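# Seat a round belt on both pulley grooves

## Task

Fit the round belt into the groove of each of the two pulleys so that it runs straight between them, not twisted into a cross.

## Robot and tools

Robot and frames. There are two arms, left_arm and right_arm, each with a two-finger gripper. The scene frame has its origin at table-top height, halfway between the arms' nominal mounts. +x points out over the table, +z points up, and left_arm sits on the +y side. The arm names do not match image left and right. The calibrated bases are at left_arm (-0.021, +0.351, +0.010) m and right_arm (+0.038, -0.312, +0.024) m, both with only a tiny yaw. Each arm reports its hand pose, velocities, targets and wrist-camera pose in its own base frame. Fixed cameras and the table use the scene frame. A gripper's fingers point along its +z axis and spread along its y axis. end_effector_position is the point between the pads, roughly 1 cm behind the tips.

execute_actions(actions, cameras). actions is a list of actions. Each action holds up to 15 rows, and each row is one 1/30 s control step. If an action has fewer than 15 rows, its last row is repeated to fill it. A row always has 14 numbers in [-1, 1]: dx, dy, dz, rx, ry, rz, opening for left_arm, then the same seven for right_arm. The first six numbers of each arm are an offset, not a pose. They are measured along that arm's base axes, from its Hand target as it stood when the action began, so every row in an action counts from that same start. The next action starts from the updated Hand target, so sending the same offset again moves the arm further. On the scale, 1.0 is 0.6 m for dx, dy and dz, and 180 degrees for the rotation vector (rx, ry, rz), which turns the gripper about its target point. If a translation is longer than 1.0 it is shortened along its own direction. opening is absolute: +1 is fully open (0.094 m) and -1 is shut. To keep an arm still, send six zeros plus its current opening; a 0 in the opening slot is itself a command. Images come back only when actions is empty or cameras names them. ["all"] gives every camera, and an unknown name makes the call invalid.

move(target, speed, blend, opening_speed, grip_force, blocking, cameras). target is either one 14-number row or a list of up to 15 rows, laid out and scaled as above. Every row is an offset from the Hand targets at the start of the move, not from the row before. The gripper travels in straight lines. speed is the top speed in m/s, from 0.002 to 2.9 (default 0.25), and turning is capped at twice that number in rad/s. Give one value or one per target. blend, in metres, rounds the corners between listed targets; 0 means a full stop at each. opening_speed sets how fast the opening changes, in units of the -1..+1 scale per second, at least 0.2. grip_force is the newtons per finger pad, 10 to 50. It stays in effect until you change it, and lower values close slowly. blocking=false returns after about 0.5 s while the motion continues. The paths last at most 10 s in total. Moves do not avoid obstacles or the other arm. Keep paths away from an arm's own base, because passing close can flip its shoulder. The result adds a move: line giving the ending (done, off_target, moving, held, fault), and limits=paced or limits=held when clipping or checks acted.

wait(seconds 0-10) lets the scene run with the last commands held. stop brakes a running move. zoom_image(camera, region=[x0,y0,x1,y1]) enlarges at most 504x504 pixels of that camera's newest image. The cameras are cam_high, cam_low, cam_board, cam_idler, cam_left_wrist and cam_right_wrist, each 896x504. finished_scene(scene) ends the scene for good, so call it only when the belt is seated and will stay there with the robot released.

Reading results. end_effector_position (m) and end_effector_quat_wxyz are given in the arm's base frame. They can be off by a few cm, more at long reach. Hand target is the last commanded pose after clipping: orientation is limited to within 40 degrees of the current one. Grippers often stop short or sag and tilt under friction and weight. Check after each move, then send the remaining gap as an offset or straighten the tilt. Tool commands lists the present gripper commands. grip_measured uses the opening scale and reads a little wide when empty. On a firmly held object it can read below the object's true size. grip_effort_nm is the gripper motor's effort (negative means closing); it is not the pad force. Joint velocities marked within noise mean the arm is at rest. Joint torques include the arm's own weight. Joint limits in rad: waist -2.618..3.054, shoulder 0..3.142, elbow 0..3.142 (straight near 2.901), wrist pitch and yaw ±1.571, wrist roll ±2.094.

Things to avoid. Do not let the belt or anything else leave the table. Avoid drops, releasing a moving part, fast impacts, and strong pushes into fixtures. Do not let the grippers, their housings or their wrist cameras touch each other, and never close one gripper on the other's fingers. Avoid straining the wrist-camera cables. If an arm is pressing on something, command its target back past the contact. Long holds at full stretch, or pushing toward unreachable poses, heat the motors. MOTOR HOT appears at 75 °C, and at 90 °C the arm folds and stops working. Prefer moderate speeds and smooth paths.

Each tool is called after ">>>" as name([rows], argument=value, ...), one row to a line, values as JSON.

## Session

>>> execute_actions(actions=[])

>>> zoom_image(camera="cam_idler", region=[300, 140, 804, 340])

Scene clock: 0.00 s.
left_arm: end_effector_position=(+0.3873, +0.0255, +0.0889) grip_measured=+1.000 grip_effort_nm=n/a end_effector_quat_wxyz=(+0.561, -0.074, +0.822, +0.063) | right_arm: end_effector_position=(+0.3780, -0.0286, +0.0693) grip_measured=+1.000 grip_effort_nm=n/a end_effector_quat_wxyz=(+0.544, +0.059, +0.830, -0.109)
Joint positions: left_arm=[-0.031 1.507 0.366 0.761 -0.217 -0.064 0.094] | right_arm=[0.063 1.564 0.331 0.819 0.306 0.005 0.094]
Joint velocities: within noise
Joint torques (N m): no reading
Motor temperatures (°C): left_arm=[27 29 28 30 25 25 27] | right_arm=[26 30 28 28 24 27 26]
Heat: left arm: 30 °C; right arm: 30 °C.
Hand target: left_arm +0.3922, +0.0254, +0.1005; +0.576, -0.076, +0.811, +0.061 | right_arm +0.3810, -0.0284, +0.0751; +0.551, +0.060, +0.825, -0.108
Tool commands: left_gripper/opening=+1.0 right_gripper/opening=+1.0
camera_calibration:
cam_left_wrist: T_world_to_cam=[[0.195576, -0.980444, -0.0218814, -0.0499233], [-0.699828, -0.1239, -0.703484, 0.377665], [0.687016, 0.152898, -0.710374, -0.120427], [0, 0, 0, 1]] pos_world=[0.3568, 0.0162587, 0.17904]
cam_right_wrist: T_world_to_cam=[[-0.218941, -0.968424, 0.119245, 0.0488688], [-0.737148, 0.0840959, -0.670477, 0.366376], [0.639279, -0.234696, -0.732284, -0.106694], [0, 0, 0, 1]] pos_world=[0.34898, -0.00852568, 0.16169]

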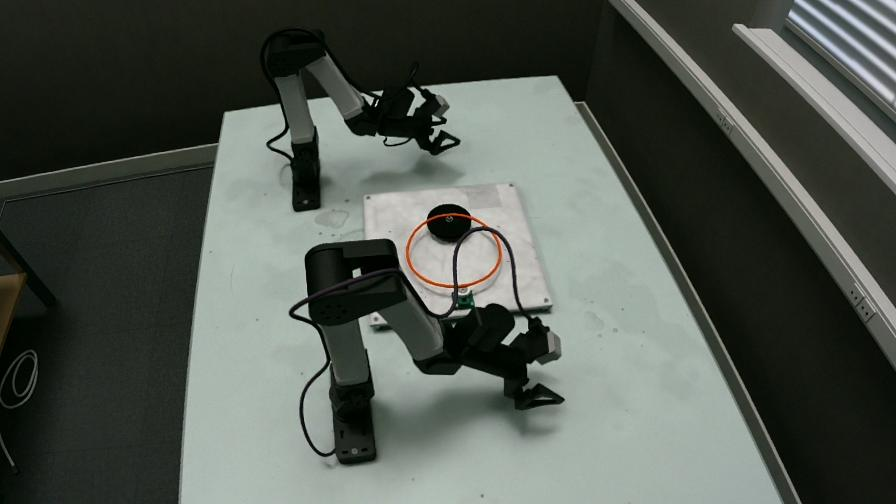

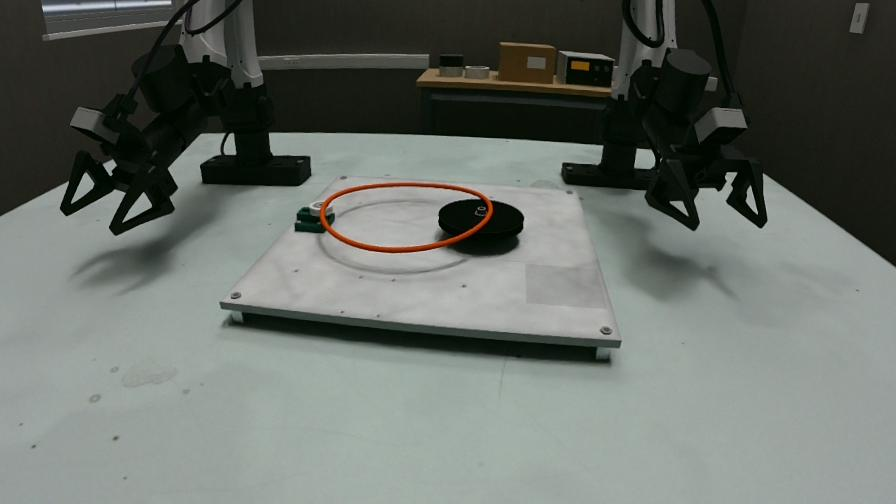

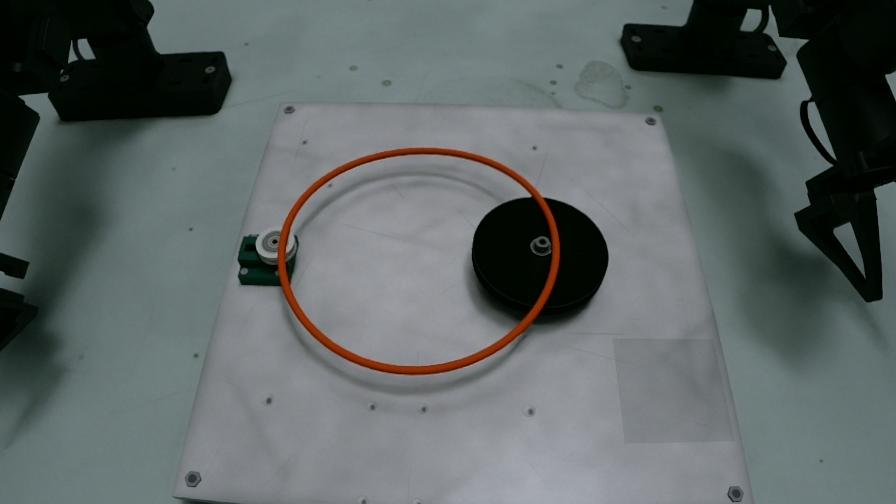

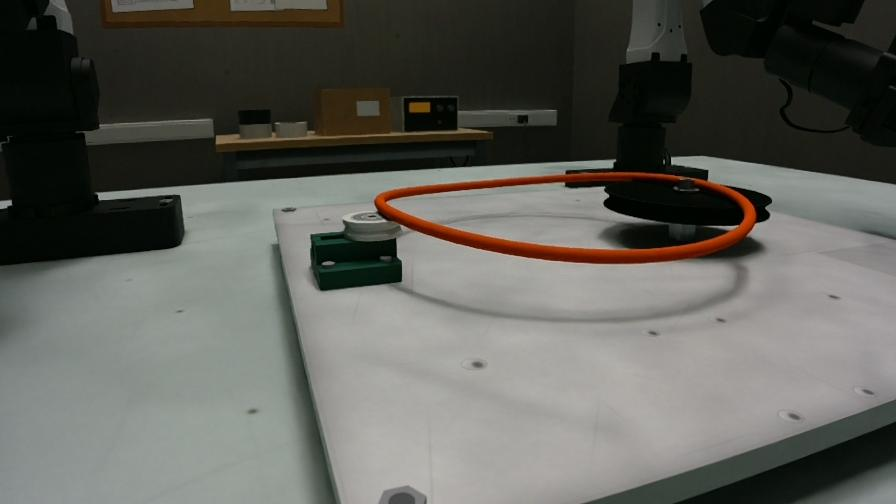

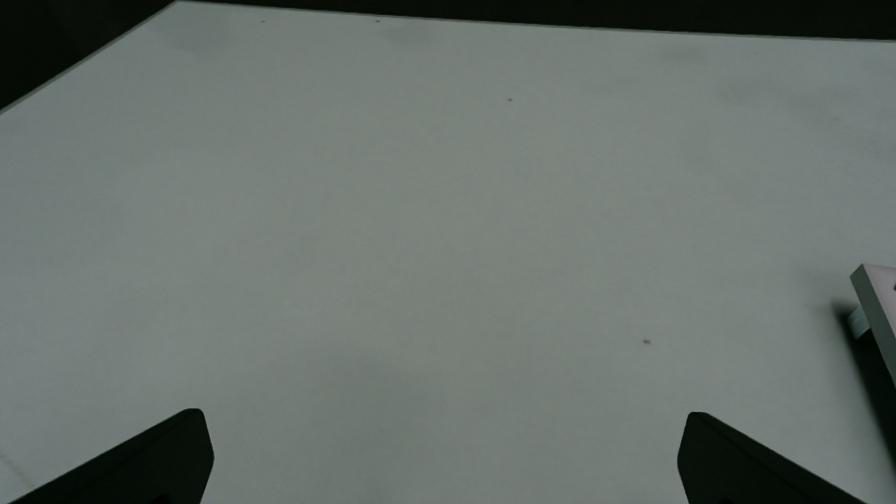

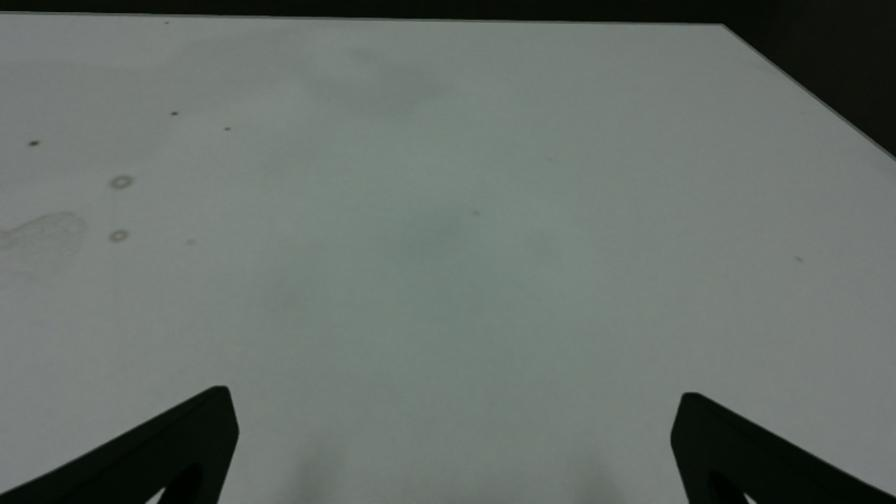

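Scaled by 1.000.

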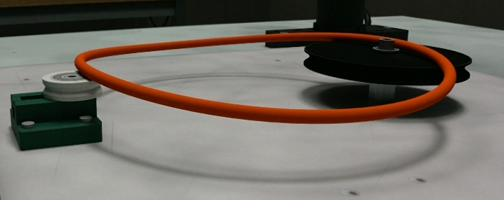

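>>> move([
  [-0.08,-0.2,0.18,-0.06,0.19,-0.037,-0.5,-0.2,0.18,0.2,0.2,0.14,0.03,-0.2],
  [-0.15,-0.375,0.12,-0.11,0.368,-0.074,-0.5,-0.298,0.367,0.0,0.365,0.251,0.049,-0.2],
], blend=[0.03,0], cameras=["cam_right_wrist","cam_left_wrist","cam_idler","cam_board"])

Scene clock: 7.47 s.
left_arm: end_effector_position=(+0.2995, -0.1924, +0.1627) grip_measured=-0.498 grip_effort_nm=-0.10 end_effector_quat_wxyz=(+0.019, -0.031, +0.995, -0.090) | right_arm: end_effector_position=(+0.2047, +0.1884, +0.0780) grip_measured=-0.198 grip_effort_nm=-0.06 end_effector_quat_wxyz=(+0.105, +0.241, +0.893, +0.365)
Joint positions: left_arm=[-0.505 1.779 1.679 -1.346 0.136 -0.577 0.024] | right_arm=[0.536 0.992 0.442 -0.304 -0.337 1.191 0.038]
Joint torques (N m): left_arm=[-0.54 -6.9 9.22 0.42 0.25 -0.06] | right_arm=[0.47 -1.05 5.49 1.83 -0.18 0.13]
Heat: left arm: 32 °C; right arm: 30 °C.
Hand target: left_arm +0.3022, -0.1996, +0.1726; +0.025, -0.034, +0.994, -0.103 | right_arm +0.2022, +0.1918, +0.0751; +0.098, +0.239, +0.892, +0.370
Off the commanded pose: left_arm 0.013 m, 2 deg | right_arm 0.005 m, 1 deg.
move: off_target (left_arm)
camera_calibration:
cam_left_wrist: T_world_to_cam=[[0.0584888, -0.982337, 0.177743, -0.236534], [-0.928266, 0.0119899, 0.371723, 0.260834], [-0.367288, -0.186735, -0.911169, 0.308645], [0, 0, 0, 1]] pos_world=[0.36932, -0.177849, 0.226312]
cam_right_wrist: T_world_to_cam=[[-0.354489, -0.619584, -0.700324, 0.245912], [-0.934549, 0.209997, 0.287262, 0.168108], [-0.0309171, 0.756318, -0.653473, 0.00570106], [0, 0, 0, 1]] pos_world=[0.244454, 0.112749, 0.127652]
Images, in order (width x height): cam_board 896x504, cam_idler 896x504, cam_left_wrist 896x504, cam_right_wrist 896x504.

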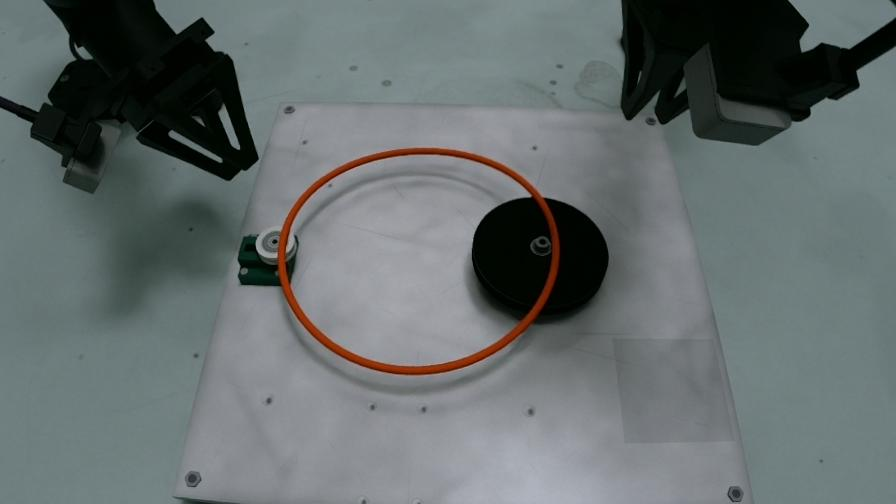

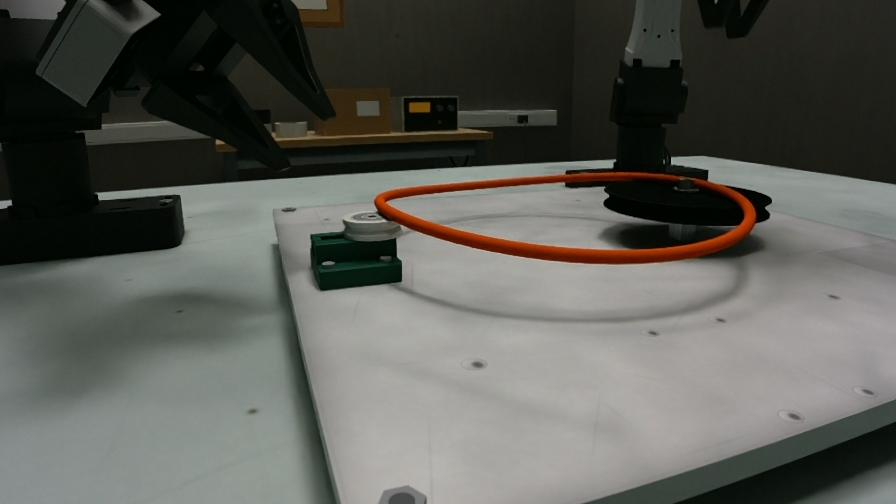

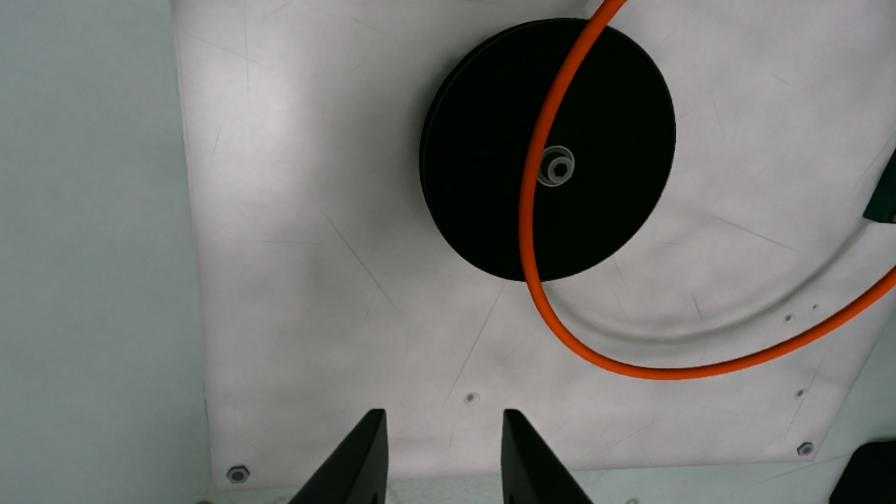

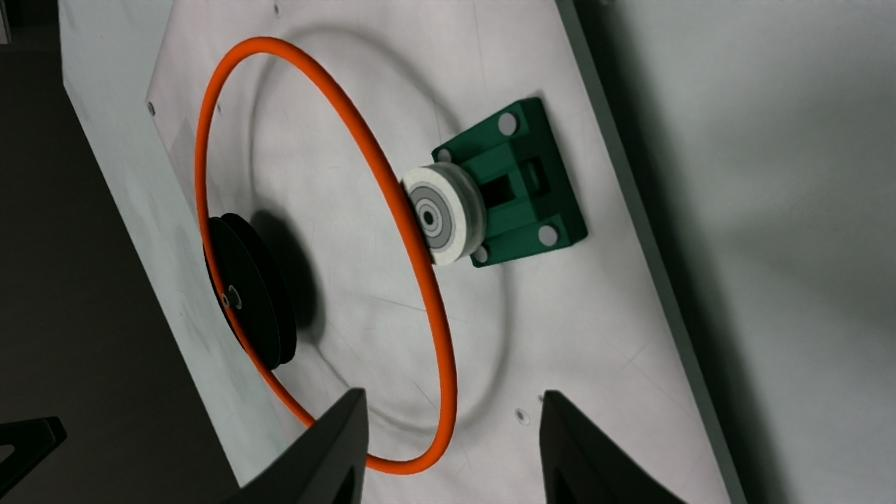

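>>> move([
  [0,0,0,0,0,0,-0.5,0.032,0.055,-0.06,0,0,0,-0.2],
  [0,0,0,0,0,0,-0.5,0.032,0.055,-0.06,0,0,0,-0.97],
], speed=0.1, opening_speed=0.6, cameras=["cam_right_wrist","cam_idler"])

Scene clock: 11.67 s.
left_arm: end_effector_position=(+0.2995, -0.1924, +0.1627) grip_measured=-0.498 grip_effort_nm=-0.10 end_effector_quat_wxyz=(+0.019, -0.031, +0.995, -0.090) | right_arm: end_effector_position=(+0.2216, +0.2270, +0.0446) grip_measured=-0.901 grip_effort_nm=-0.97 end_effector_quat_wxyz=(+0.095, +0.233, +0.891, +0.377)
Joint positions: left_arm=[-0.505 1.779 1.679 -1.346 0.136 -0.577 0.024] | right_arm=[0.629 1.279 0.42 0.037 -0.31 1.264 0.005]
Joint torques (N m): left_arm=[-0.54 -6.91 9.22 0.43 0.25 -0.06] | right_arm=[0.35 -2.33 4.96 1.73 0.16 0.16]
Heat: left arm: 32 °C; right arm: 30 °C.
Hand target: left_arm +0.3022, -0.1996, +0.1726; +0.025, -0.034, +0.994, -0.103 | right_arm +0.2214, +0.2248, +0.0391; +0.098, +0.239, +0.893, +0.370
Off the commanded pose: left_arm 0.013 m, 2 deg | right_arm 0.006 m, 1 deg.
move: off_target (left_arm)
camera_calibration:
cam_right_wrist: T_world_to_cam=[[-0.344828, -0.60842, -0.714786, 0.248387], [-0.93714, 0.179743, 0.299101, 0.1923], [-0.0535013, 0.772993, -0.632155, -0.0444515], [0, 0, 0, 1]] pos_world=[0.263485, 0.15092, 0.0919261]
Images, in order (width x height): cam_idler 896x504, cam_right_wrist 896x504.

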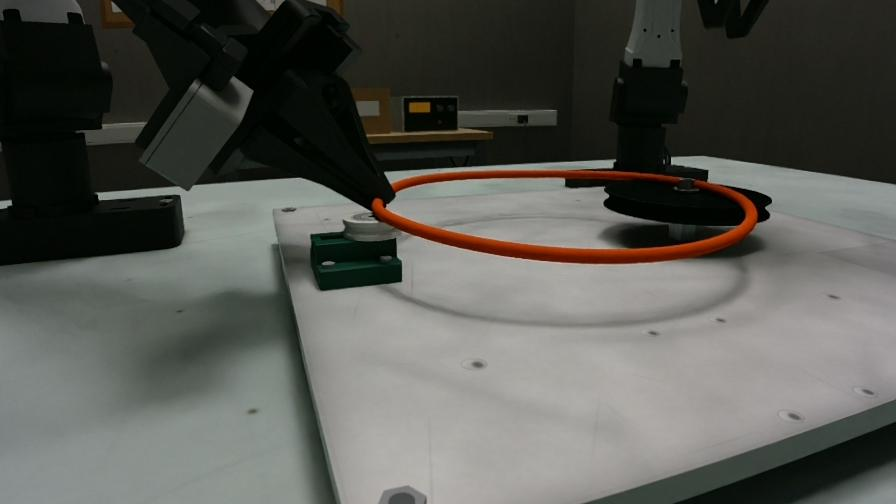

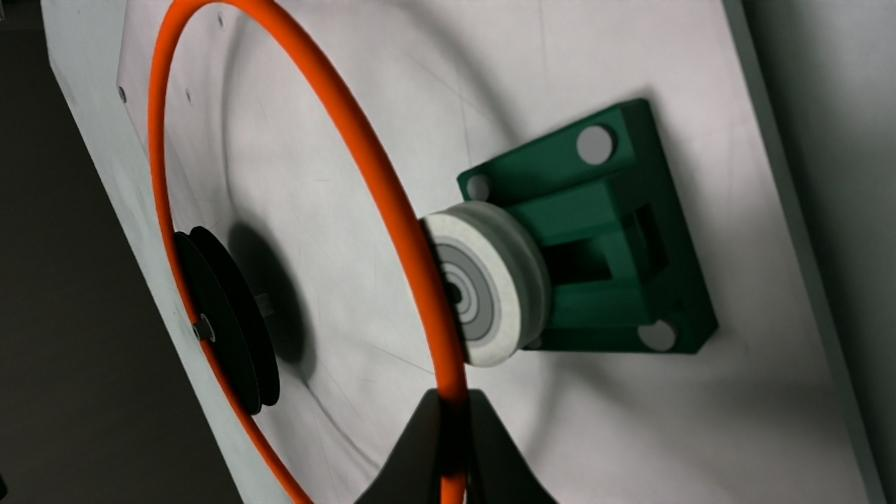

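>>> move([
  [0,0,0,0,0,0,-0.5,0,0,0.045,0,0,0,-0.97],
  [0,0,0,0,0,0,-0.5,0.0,-0.085,0.045,0,0,0,-0.97],
], speed=0.07, cameras=["cam_right_wrist","cam_idler","cam_board","cam_left_wrist","cam_low"])

Scene clock: 14.77 s.
left_arm: end_effector_position=(+0.2995, -0.1924, +0.1627) grip_measured=-0.498 grip_effort_nm=-0.10 end_effector_quat_wxyz=(+0.019, -0.031, +0.995, -0.090) | right_arm: end_effector_position=(+0.2242, +0.1775, +0.0672) grip_measured=-0.903 grip_effort_nm=-1.01 end_effector_quat_wxyz=(+0.098, +0.238, +0.892, +0.372)
Joint positions: left_arm=[-0.505 1.779 1.679 -1.346 0.136 -0.577 0.024] | right_arm=[0.407 1.098 0.445 -0.238 -0.441 1.087 0.005]
Joint torques (N m): left_arm=[-0.54 -6.9 9.22 0.43 0.25 -0.06] | right_arm=[-1.21 -3.48 5.72 1.36 -0.15 -0.04]
Heat: left arm: 32 °C; right arm: 30 °C.
Hand target: left_arm +0.3022, -0.1996, +0.1726; +0.025, -0.034, +0.994, -0.103 | right_arm +0.2214, +0.1738, +0.0661; +0.098, +0.239, +0.892, +0.370
Off the commanded pose: left_arm 0.013 m, 2 deg | right_arm 0.005 m, 0 deg.
move: off_target (left_arm)
camera_calibration:
cam_left_wrist: T_world_to_cam=[[0.0584888, -0.982337, 0.177743, -0.236534], [-0.928266, 0.0119899, 0.371723, 0.260834], [-0.367288, -0.186735, -0.911169, 0.308645], [0, 0, 0, 1]] pos_world=[0.36932, -0.177849, 0.226312]
cam_right_wrist: T_world_to_cam=[[-0.352141, -0.611461, -0.708598, 0.237124], [-0.934912, 0.194217, 0.297016, 0.19396], [-0.0439919, 0.767069, -0.640055, 0.00768352], [0, 0, 0, 1]] pos_world=[0.265175, 0.101428, 0.115334]
Images, in order (width x height): cam_low 896x504, cam_board 896x504, cam_idler 896x504, cam_left_wrist 896x504, cam_right_wrist 896x504.

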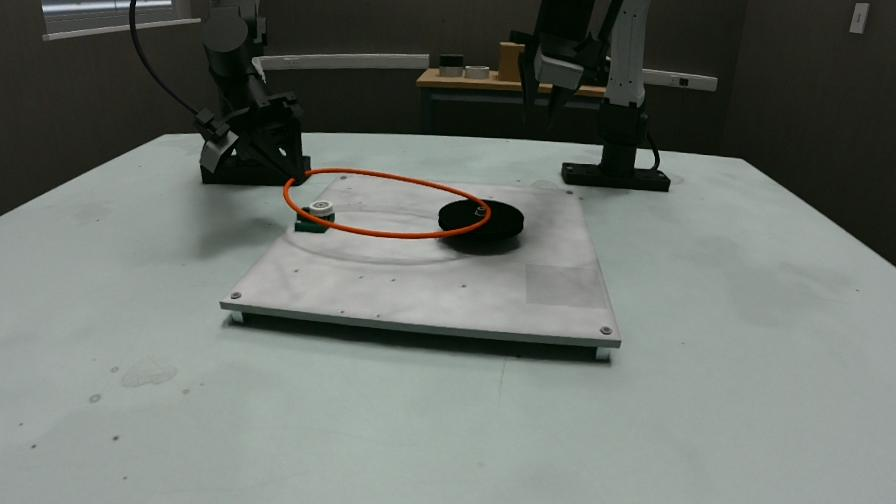

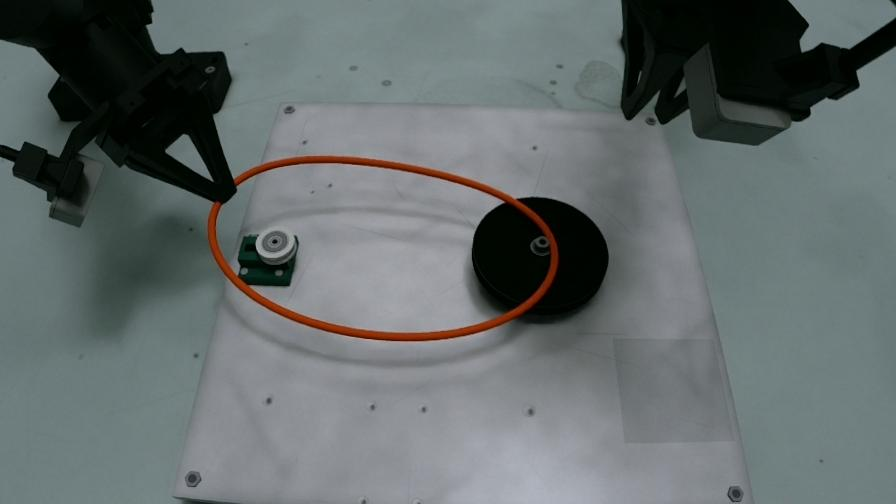

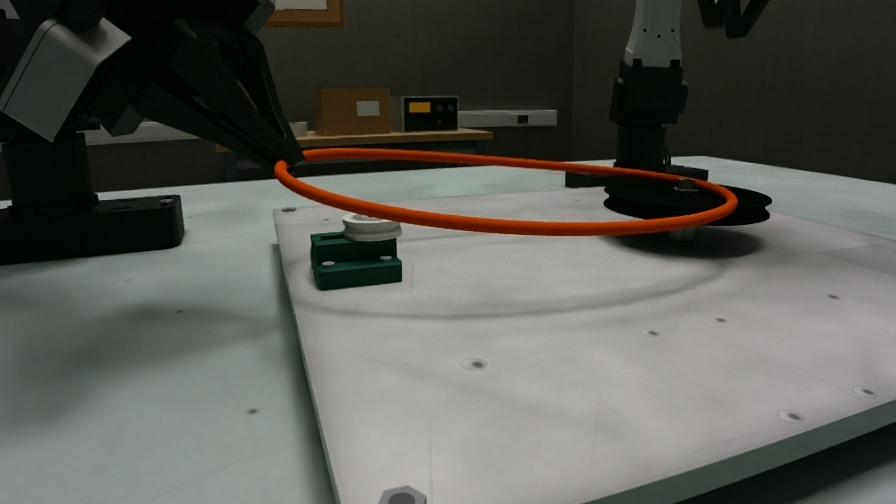

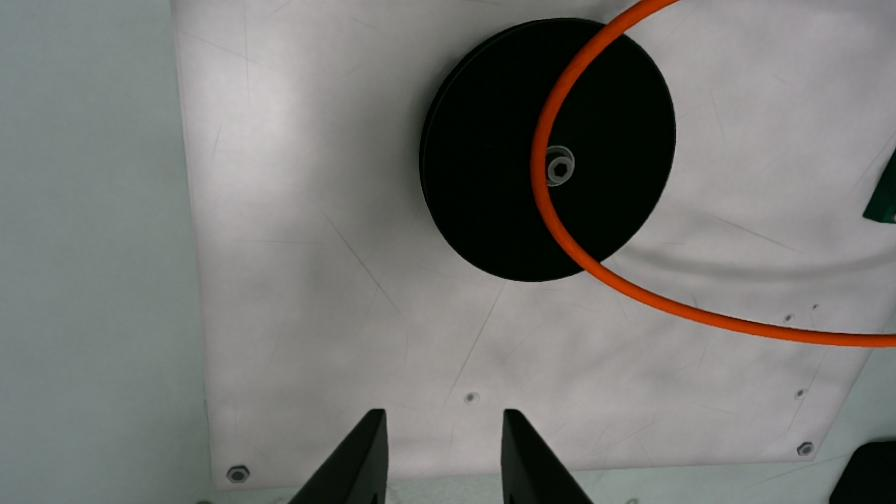

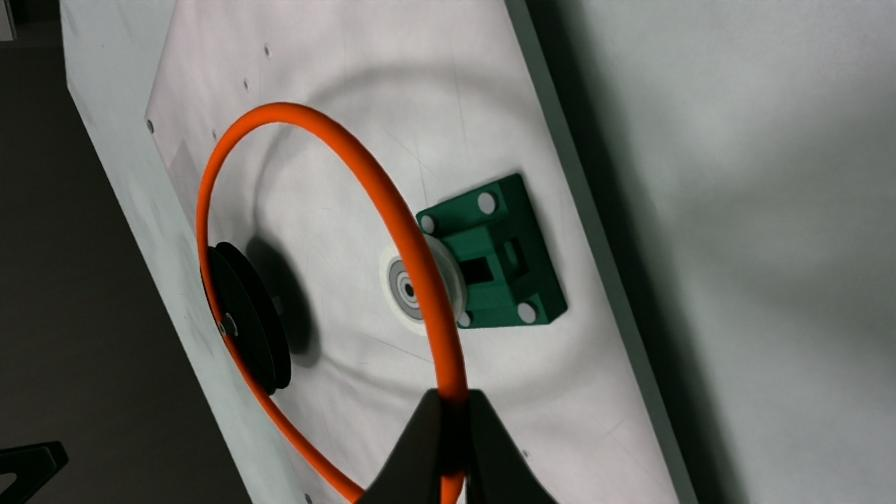

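>>> move([
  [0,0,0,0,0,0,-0.5,-0.01,0,-0.05,0,0,0,-0.97],
  [0,0,0,0,0,0,-0.5,-0.01,0.022,-0.05,0,0,0,-0.97],
], speed=0.06, cameras=["cam_right_wrist","cam_idler","cam_board","cam_left_wrist"])

Scene clock: 17.40 s.
left_arm: end_effector_position=(+0.2995, -0.1924, +0.1627) grip_measured=-0.498 grip_effort_nm=-0.10 end_effector_quat_wxyz=(+0.019, -0.031, +0.995, -0.090) | right_arm: end_effector_position=(+0.2120, +0.1887, +0.0386) grip_measured=-0.903 grip_effort_nm=-1.01 end_effector_quat_wxyz=(+0.089, +0.233, +0.892, +0.377)
Joint positions: left_arm=[-0.505 1.779 1.679 -1.346 0.136 -0.577 0.024] | right_arm=[0.474 1.159 0.339 -0.054 -0.42 1.14 0.005]
Joint torques (N m): left_arm=[-0.54 -6.91 9.22 0.43 0.25 -0.06] | right_arm=[0.06 -1.39 5.71 1.79 0.19 0.12]
Heat: left arm: 32 °C; right arm: 30 °C.
Hand target: left_arm +0.3022, -0.1996, +0.1726; +0.025, -0.034, +0.994, -0.103 | right_arm +0.2154, +0.1870, +0.0361; +0.098, +0.239, +0.892, +0.370
Off the commanded pose: left_arm 0.013 m, 2 deg | right_arm 0.005 m, 1 deg.
move: off_target (left_arm)
camera_calibration:
cam_left_wrist: T_world_to_cam=[[0.0584888, -0.982337, 0.177743, -0.236534], [-0.928266, 0.0119899, 0.371723, 0.260834], [-0.367288, -0.186735, -0.911169, 0.308645], [0, 0, 0, 1]] pos_world=[0.36932, -0.177849, 0.226312]
cam_right_wrist: T_world_to_cam=[[-0.348389, -0.609933, -0.711764, 0.21842], [-0.935179, 0.174525, 0.308189, 0.192149], [-0.0637542, 0.772996, -0.631199, -0.0169944], [0, 0, 0, 1]] pos_world=[0.254705, 0.112823, 0.085518]
Images, in order (width x height): cam_board 896x504, cam_idler 896x504, cam_left_wrist 896x504, cam_right_wrist 896x504.

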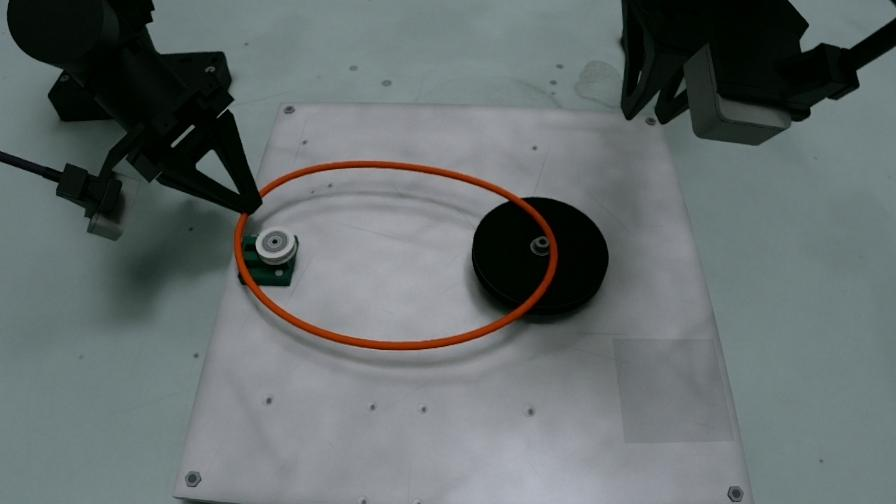

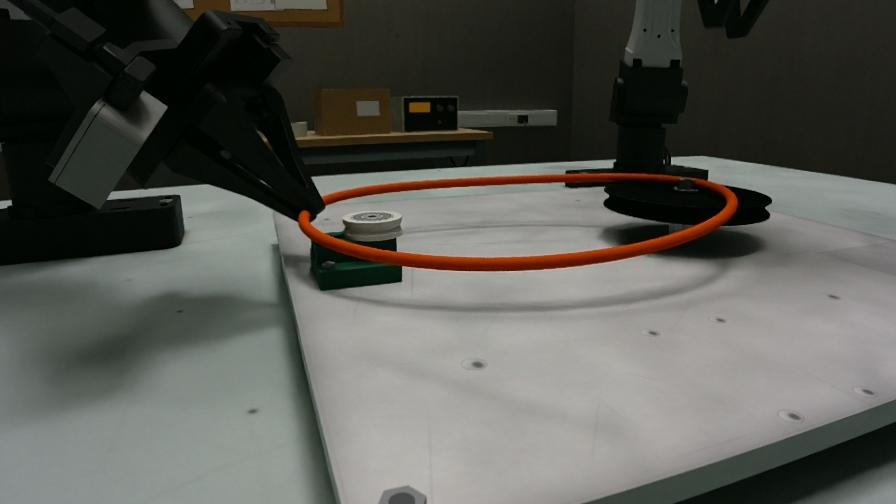

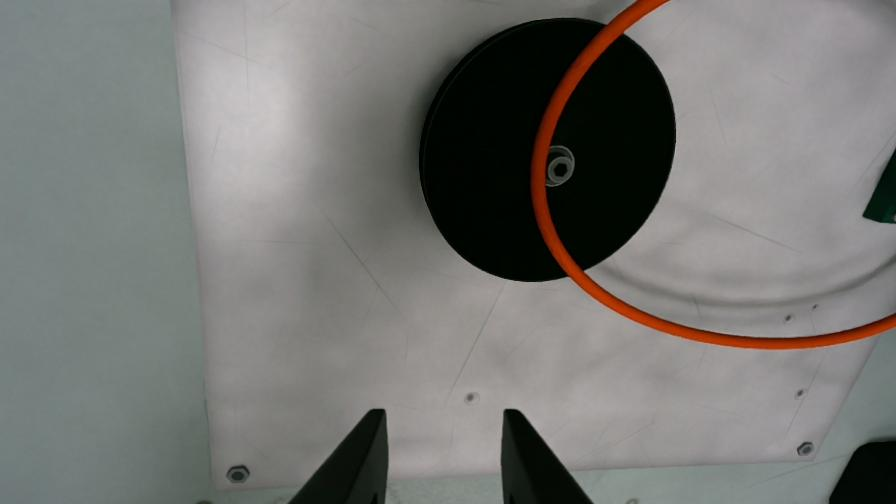

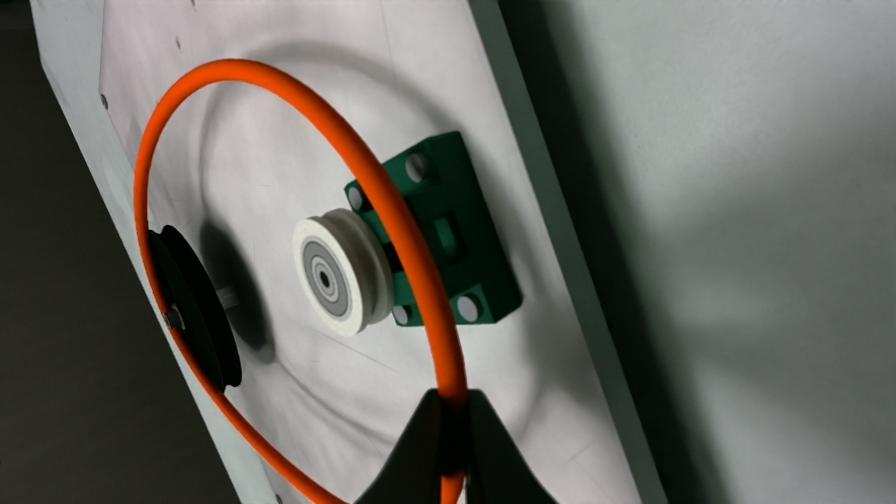

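>>> move([
  [0,0,0,0,0,0,-0.5,0,0.027,-0.004,0,0,0,-0.97],
  [0,0,0,0,0,0,-0.5,0,0.027,-0.004,0,0,0,-0.6],
  [0,0,0,0,0,0,-0.5,-0.03,-0.03,0.06,0,0,0,-0.6],
  [0,0,0,0,0,0,-0.5,-0.03,-0.12,0.16,0,0,0,-0.6],
], speed=[0.05,0.05,0.07,0.15], opening_speed=0.5, cameras=["cam_right_wrist","cam_idler","cam_board","cam_left_wrist"])

Scene clock: 23.77 s.
left_arm: end_effector_position=(+0.2995, -0.1924, +0.1627) grip_measured=-0.498 grip_effort_nm=-0.10 end_effector_quat_wxyz=(+0.019, -0.031, +0.995, -0.090) | right_arm: end_effector_position=(+0.1939, +0.1137, +0.1217) grip_measured=-0.601 grip_effort_nm=0.10 end_effector_quat_wxyz=(+0.093, +0.245, +0.895, +0.361)
Joint positions: left_arm=[-0.505 1.779 1.679 -1.346 0.136 -0.577 0.024] | right_arm=[0.068 0.857 0.615 -0.839 -0.614 0.762 0.019]
Joint torques (N m): left_arm=[-0.54 -6.91 9.21 0.43 0.26 -0.06] | right_arm=[-1.06 -0.08 8.85 1.1 -0.5 -0.03]
Heat: left arm: 33 °C; right arm: 31 °C.
Hand target: left_arm +0.3022, -0.1996, +0.1726; +0.025, -0.034, +0.994, -0.103 | right_arm +0.1974, +0.1150, +0.1322; +0.098, +0.239, +0.892, +0.370
Off the commanded pose: left_arm 0.013 m, 2 deg | right_arm 0.011 m, 1 deg.
move: off_target (left_arm, right_arm)
camera_calibration:
cam_left_wrist: T_world_to_cam=[[0.0584888, -0.982337, 0.177743, -0.236534], [-0.928266, 0.0119899, 0.371723, 0.260834], [-0.367288, -0.186735, -0.911169, 0.308645], [0, 0, 0, 1]] pos_world=[0.36932, -0.177849, 0.226312]
cam_right_wrist: T_world_to_cam=[[-0.371802, -0.620511, -0.690456, 0.228629], [-0.927009, 0.208783, 0.31155, 0.15693], [-0.0491644, 0.755894, -0.652845, 0.0939965], [0, 0, 0, 1]] pos_world=[0.235101, 0.0380513, 0.170332]
Images, in order (width x height): cam_board 896x504, cam_idler 896x504, cam_left_wrist 896x504, cam_right_wrist 896x504.

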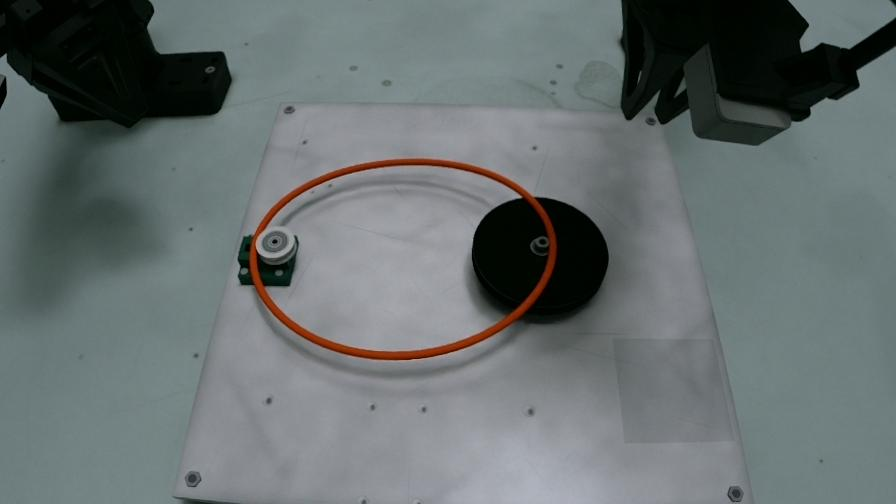

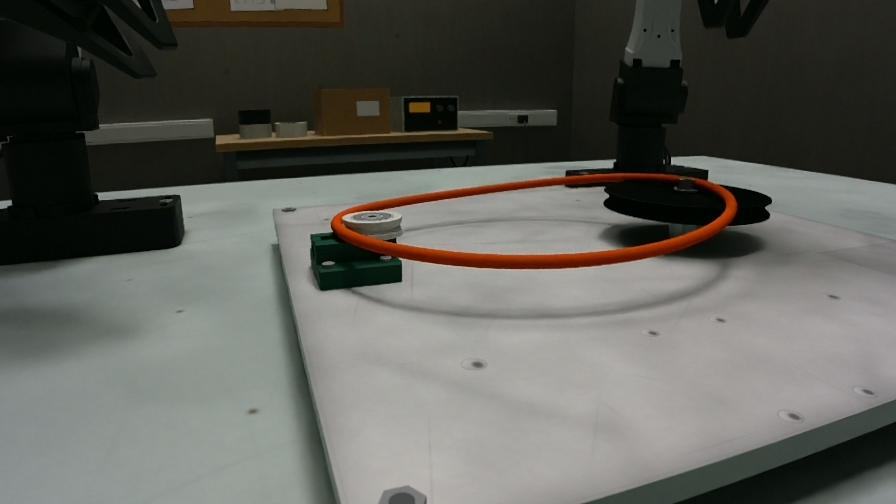

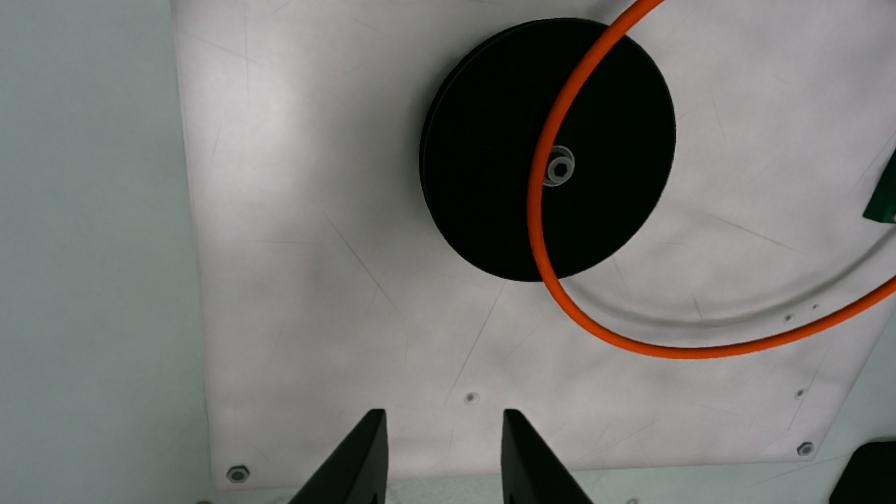

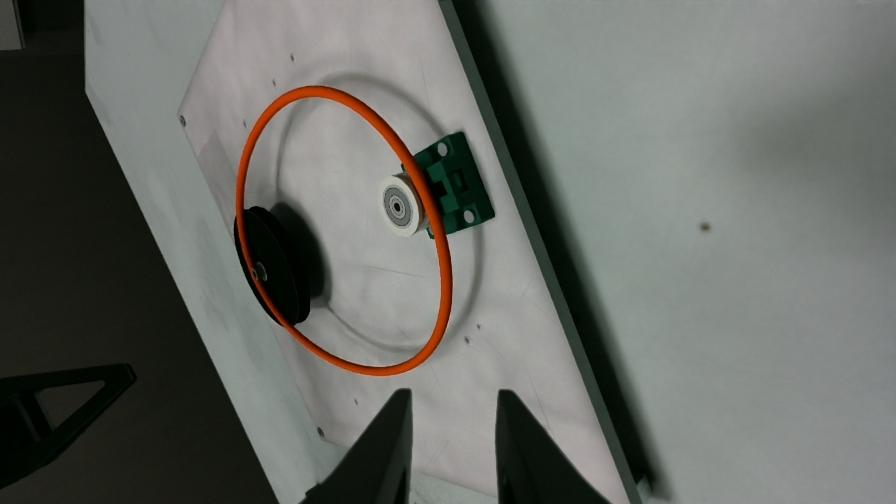

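>>> move([
  [0.01,-0.08,-0.05,0,0,0,-0.5,0,0,0,0,0,0,-0.6],
  [0.01,-0.08,-0.15,0,0,0,-0.5,0,0,0,0,0,0,-0.6],
], speed=0.12, blend=[0.02,0], cameras=["cam_left_wrist"])

Scene clock: 26.53 s.
left_arm: end_effector_position=(+0.3082, -0.2444, +0.0840) grip_measured=-0.498 grip_effort_nm=-0.10 end_effector_quat_wxyz=(+0.022, -0.031, +0.994, -0.101) | right_arm: end_effector_position=(+0.1937, +0.1137, +0.1217) grip_measured=-0.601 grip_effort_nm=0.10 end_effector_quat_wxyz=(+0.093, +0.245, +0.895, +0.361)
Joint positions: left_arm=[-0.611 1.897 1.513 -1.03 0.136 -0.683 0.024] | right_arm=[0.068 0.857 0.615 -0.839 -0.614 0.761 0.019]
Joint torques (N m): left_arm=[-0.64 -8.13 5.39 0.76 0.07 -0.06] | right_arm=[-1.02 -0.09 8.85 1.14 -0.44 -0.03]
Motor temperatures (°C): left_arm=[27 34 32 31 25 25 27] | right_arm=[26 30 32 30 24 27 26]
Heat: left arm: 34 °C; right arm: 32 °C.
Hand target: left_arm +0.3083, -0.2476, +0.0826; +0.026, -0.034, +0.994, -0.103 | right_arm +0.1974, +0.1150, +0.1322; +0.098, +0.239, +0.892, +0.370
Off the commanded pose: left_arm 0.004 m, 1 deg | right_arm 0.011 m, 1 deg.
move: off_target (right_arm)
camera_calibration:
cam_left_wrist: T_world_to_cam=[[0.0560392, -0.978405, 0.198955, -0.274224], [-0.930534, 0.021046, 0.365599, 0.302256], [-0.361892, -0.205623, -0.90926, 0.224105], [0, 0, 0, 1]] pos_world=[0.377729, -0.228583, 0.147823]
Images, in order (width x height): cam_left_wrist 896x504.

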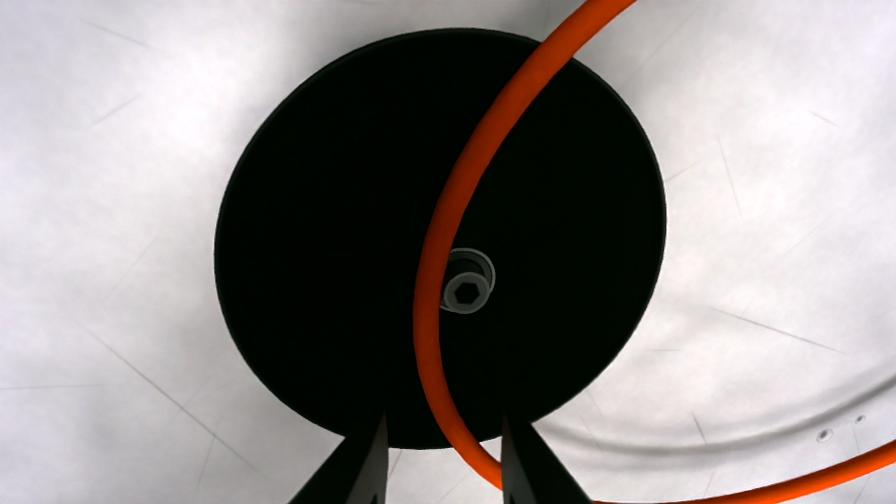

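>>> move([
  [0.006,-0.003,-0.046,0,0,0,-0.5,0,0,0,0,0,0,-0.6],
  [0.006,-0.003,-0.046,0,0,0,-0.97,0,0,0,0,0,0,-0.6],
  [0.006,-0.003,0.06,0,0,0,-0.97,0,0,0,0,0,0,-0.6],
], speed=[0.05,0.05,0.06], opening_speed=0.5, cameras=["cam_left_wrist","cam_board","cam_idler"])

Scene clock: 32.87 s.
left_arm: end_effector_position=(+0.3081, -0.2434, +0.0999) grip_measured=-0.908 grip_effort_nm=-1.01 end_effector_quat_wxyz=(+0.009, -0.033, +0.995, -0.089) | right_arm: end_effector_position=(+0.1937, +0.1137, +0.1217) grip_measured=-0.601 grip_effort_nm=0.10 end_effector_quat_wxyz=(+0.093, +0.245, +0.895, +0.361)
Joint positions: left_arm=[-0.611 1.921 1.614 -1.143 0.131 -0.686 0.004] | right_arm=[0.068 0.857 0.615 -0.839 -0.614 0.761 0.019]
Joint torques (N m): left_arm=[-0.49 -10.09 9.2 0.37 0.12 -0.01] | right_arm=[-0.91 -0.18 8.8 1.1 -0.45 -0.03]
Heat: left arm: 34 °C; right arm: 34 °C.
Hand target: left_arm +0.3118, -0.2496, +0.1186; +0.026, -0.034, +0.994, -0.103 | right_arm +0.1974, +0.1150, +0.1322; +0.098, +0.239, +0.892, +0.370
Off the commanded pose: left_arm 0.020 m, 3 deg | right_arm 0.011 m, 1 deg.
move: off_target (left_arm, right_arm)
camera_calibration:
cam_left_wrist: T_world_to_cam=[[0.0642445, -0.982676, 0.173842, -0.277423], [-0.920356, 0.00899643, 0.390978, 0.287664], [-0.385769, -0.185115, -0.903834, 0.250439], [0, 0, 0, 1]] pos_world=[0.379188, -0.228845, 0.162112]
Images, in order (width x height): cam_board 896x504, cam_idler 896x504, cam_left_wrist 896x504.

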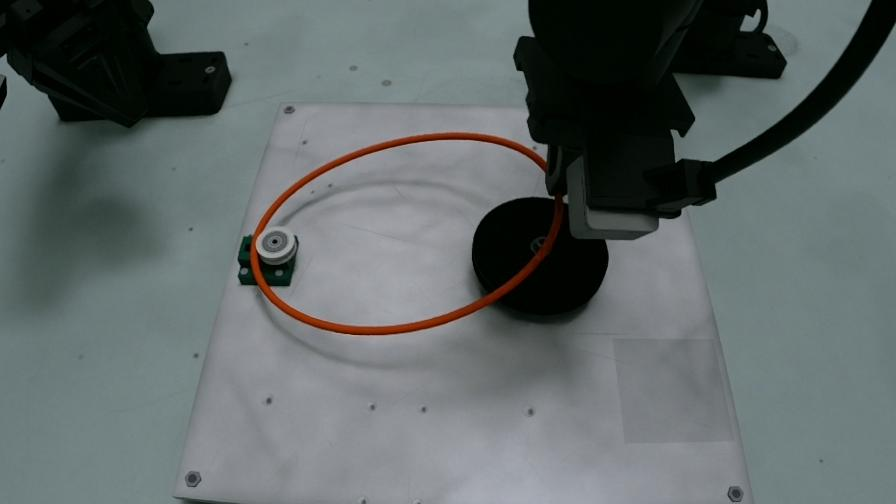

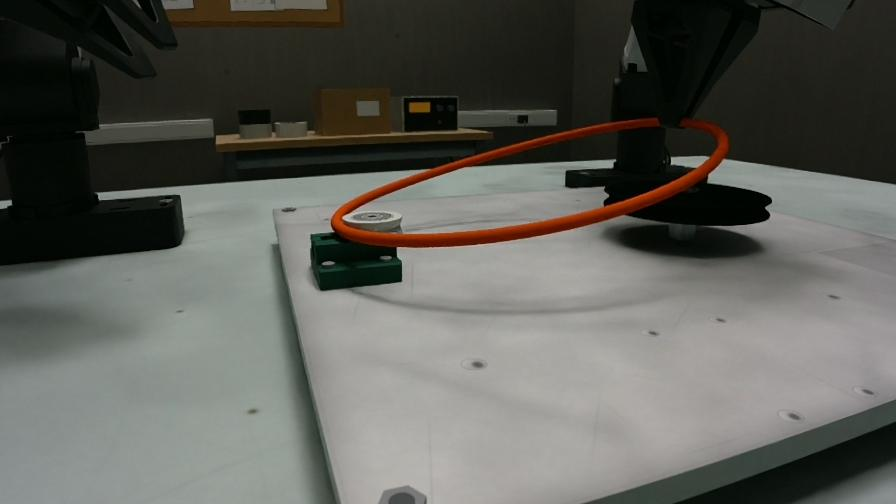

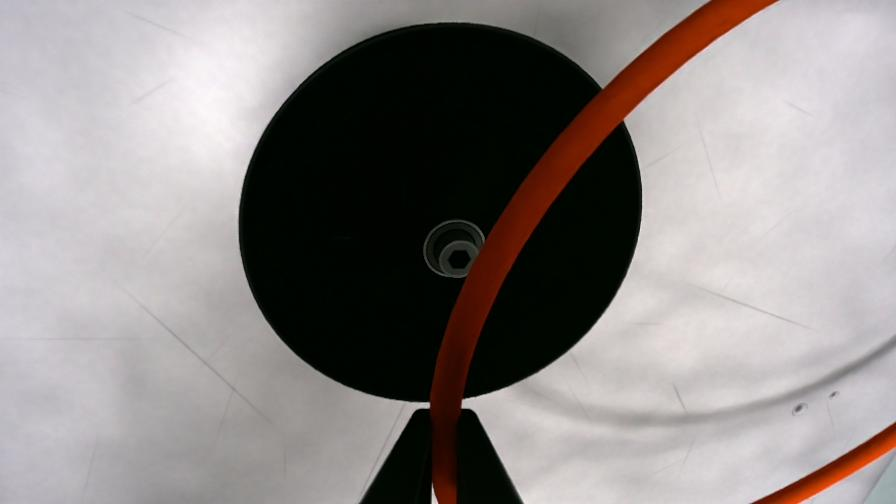

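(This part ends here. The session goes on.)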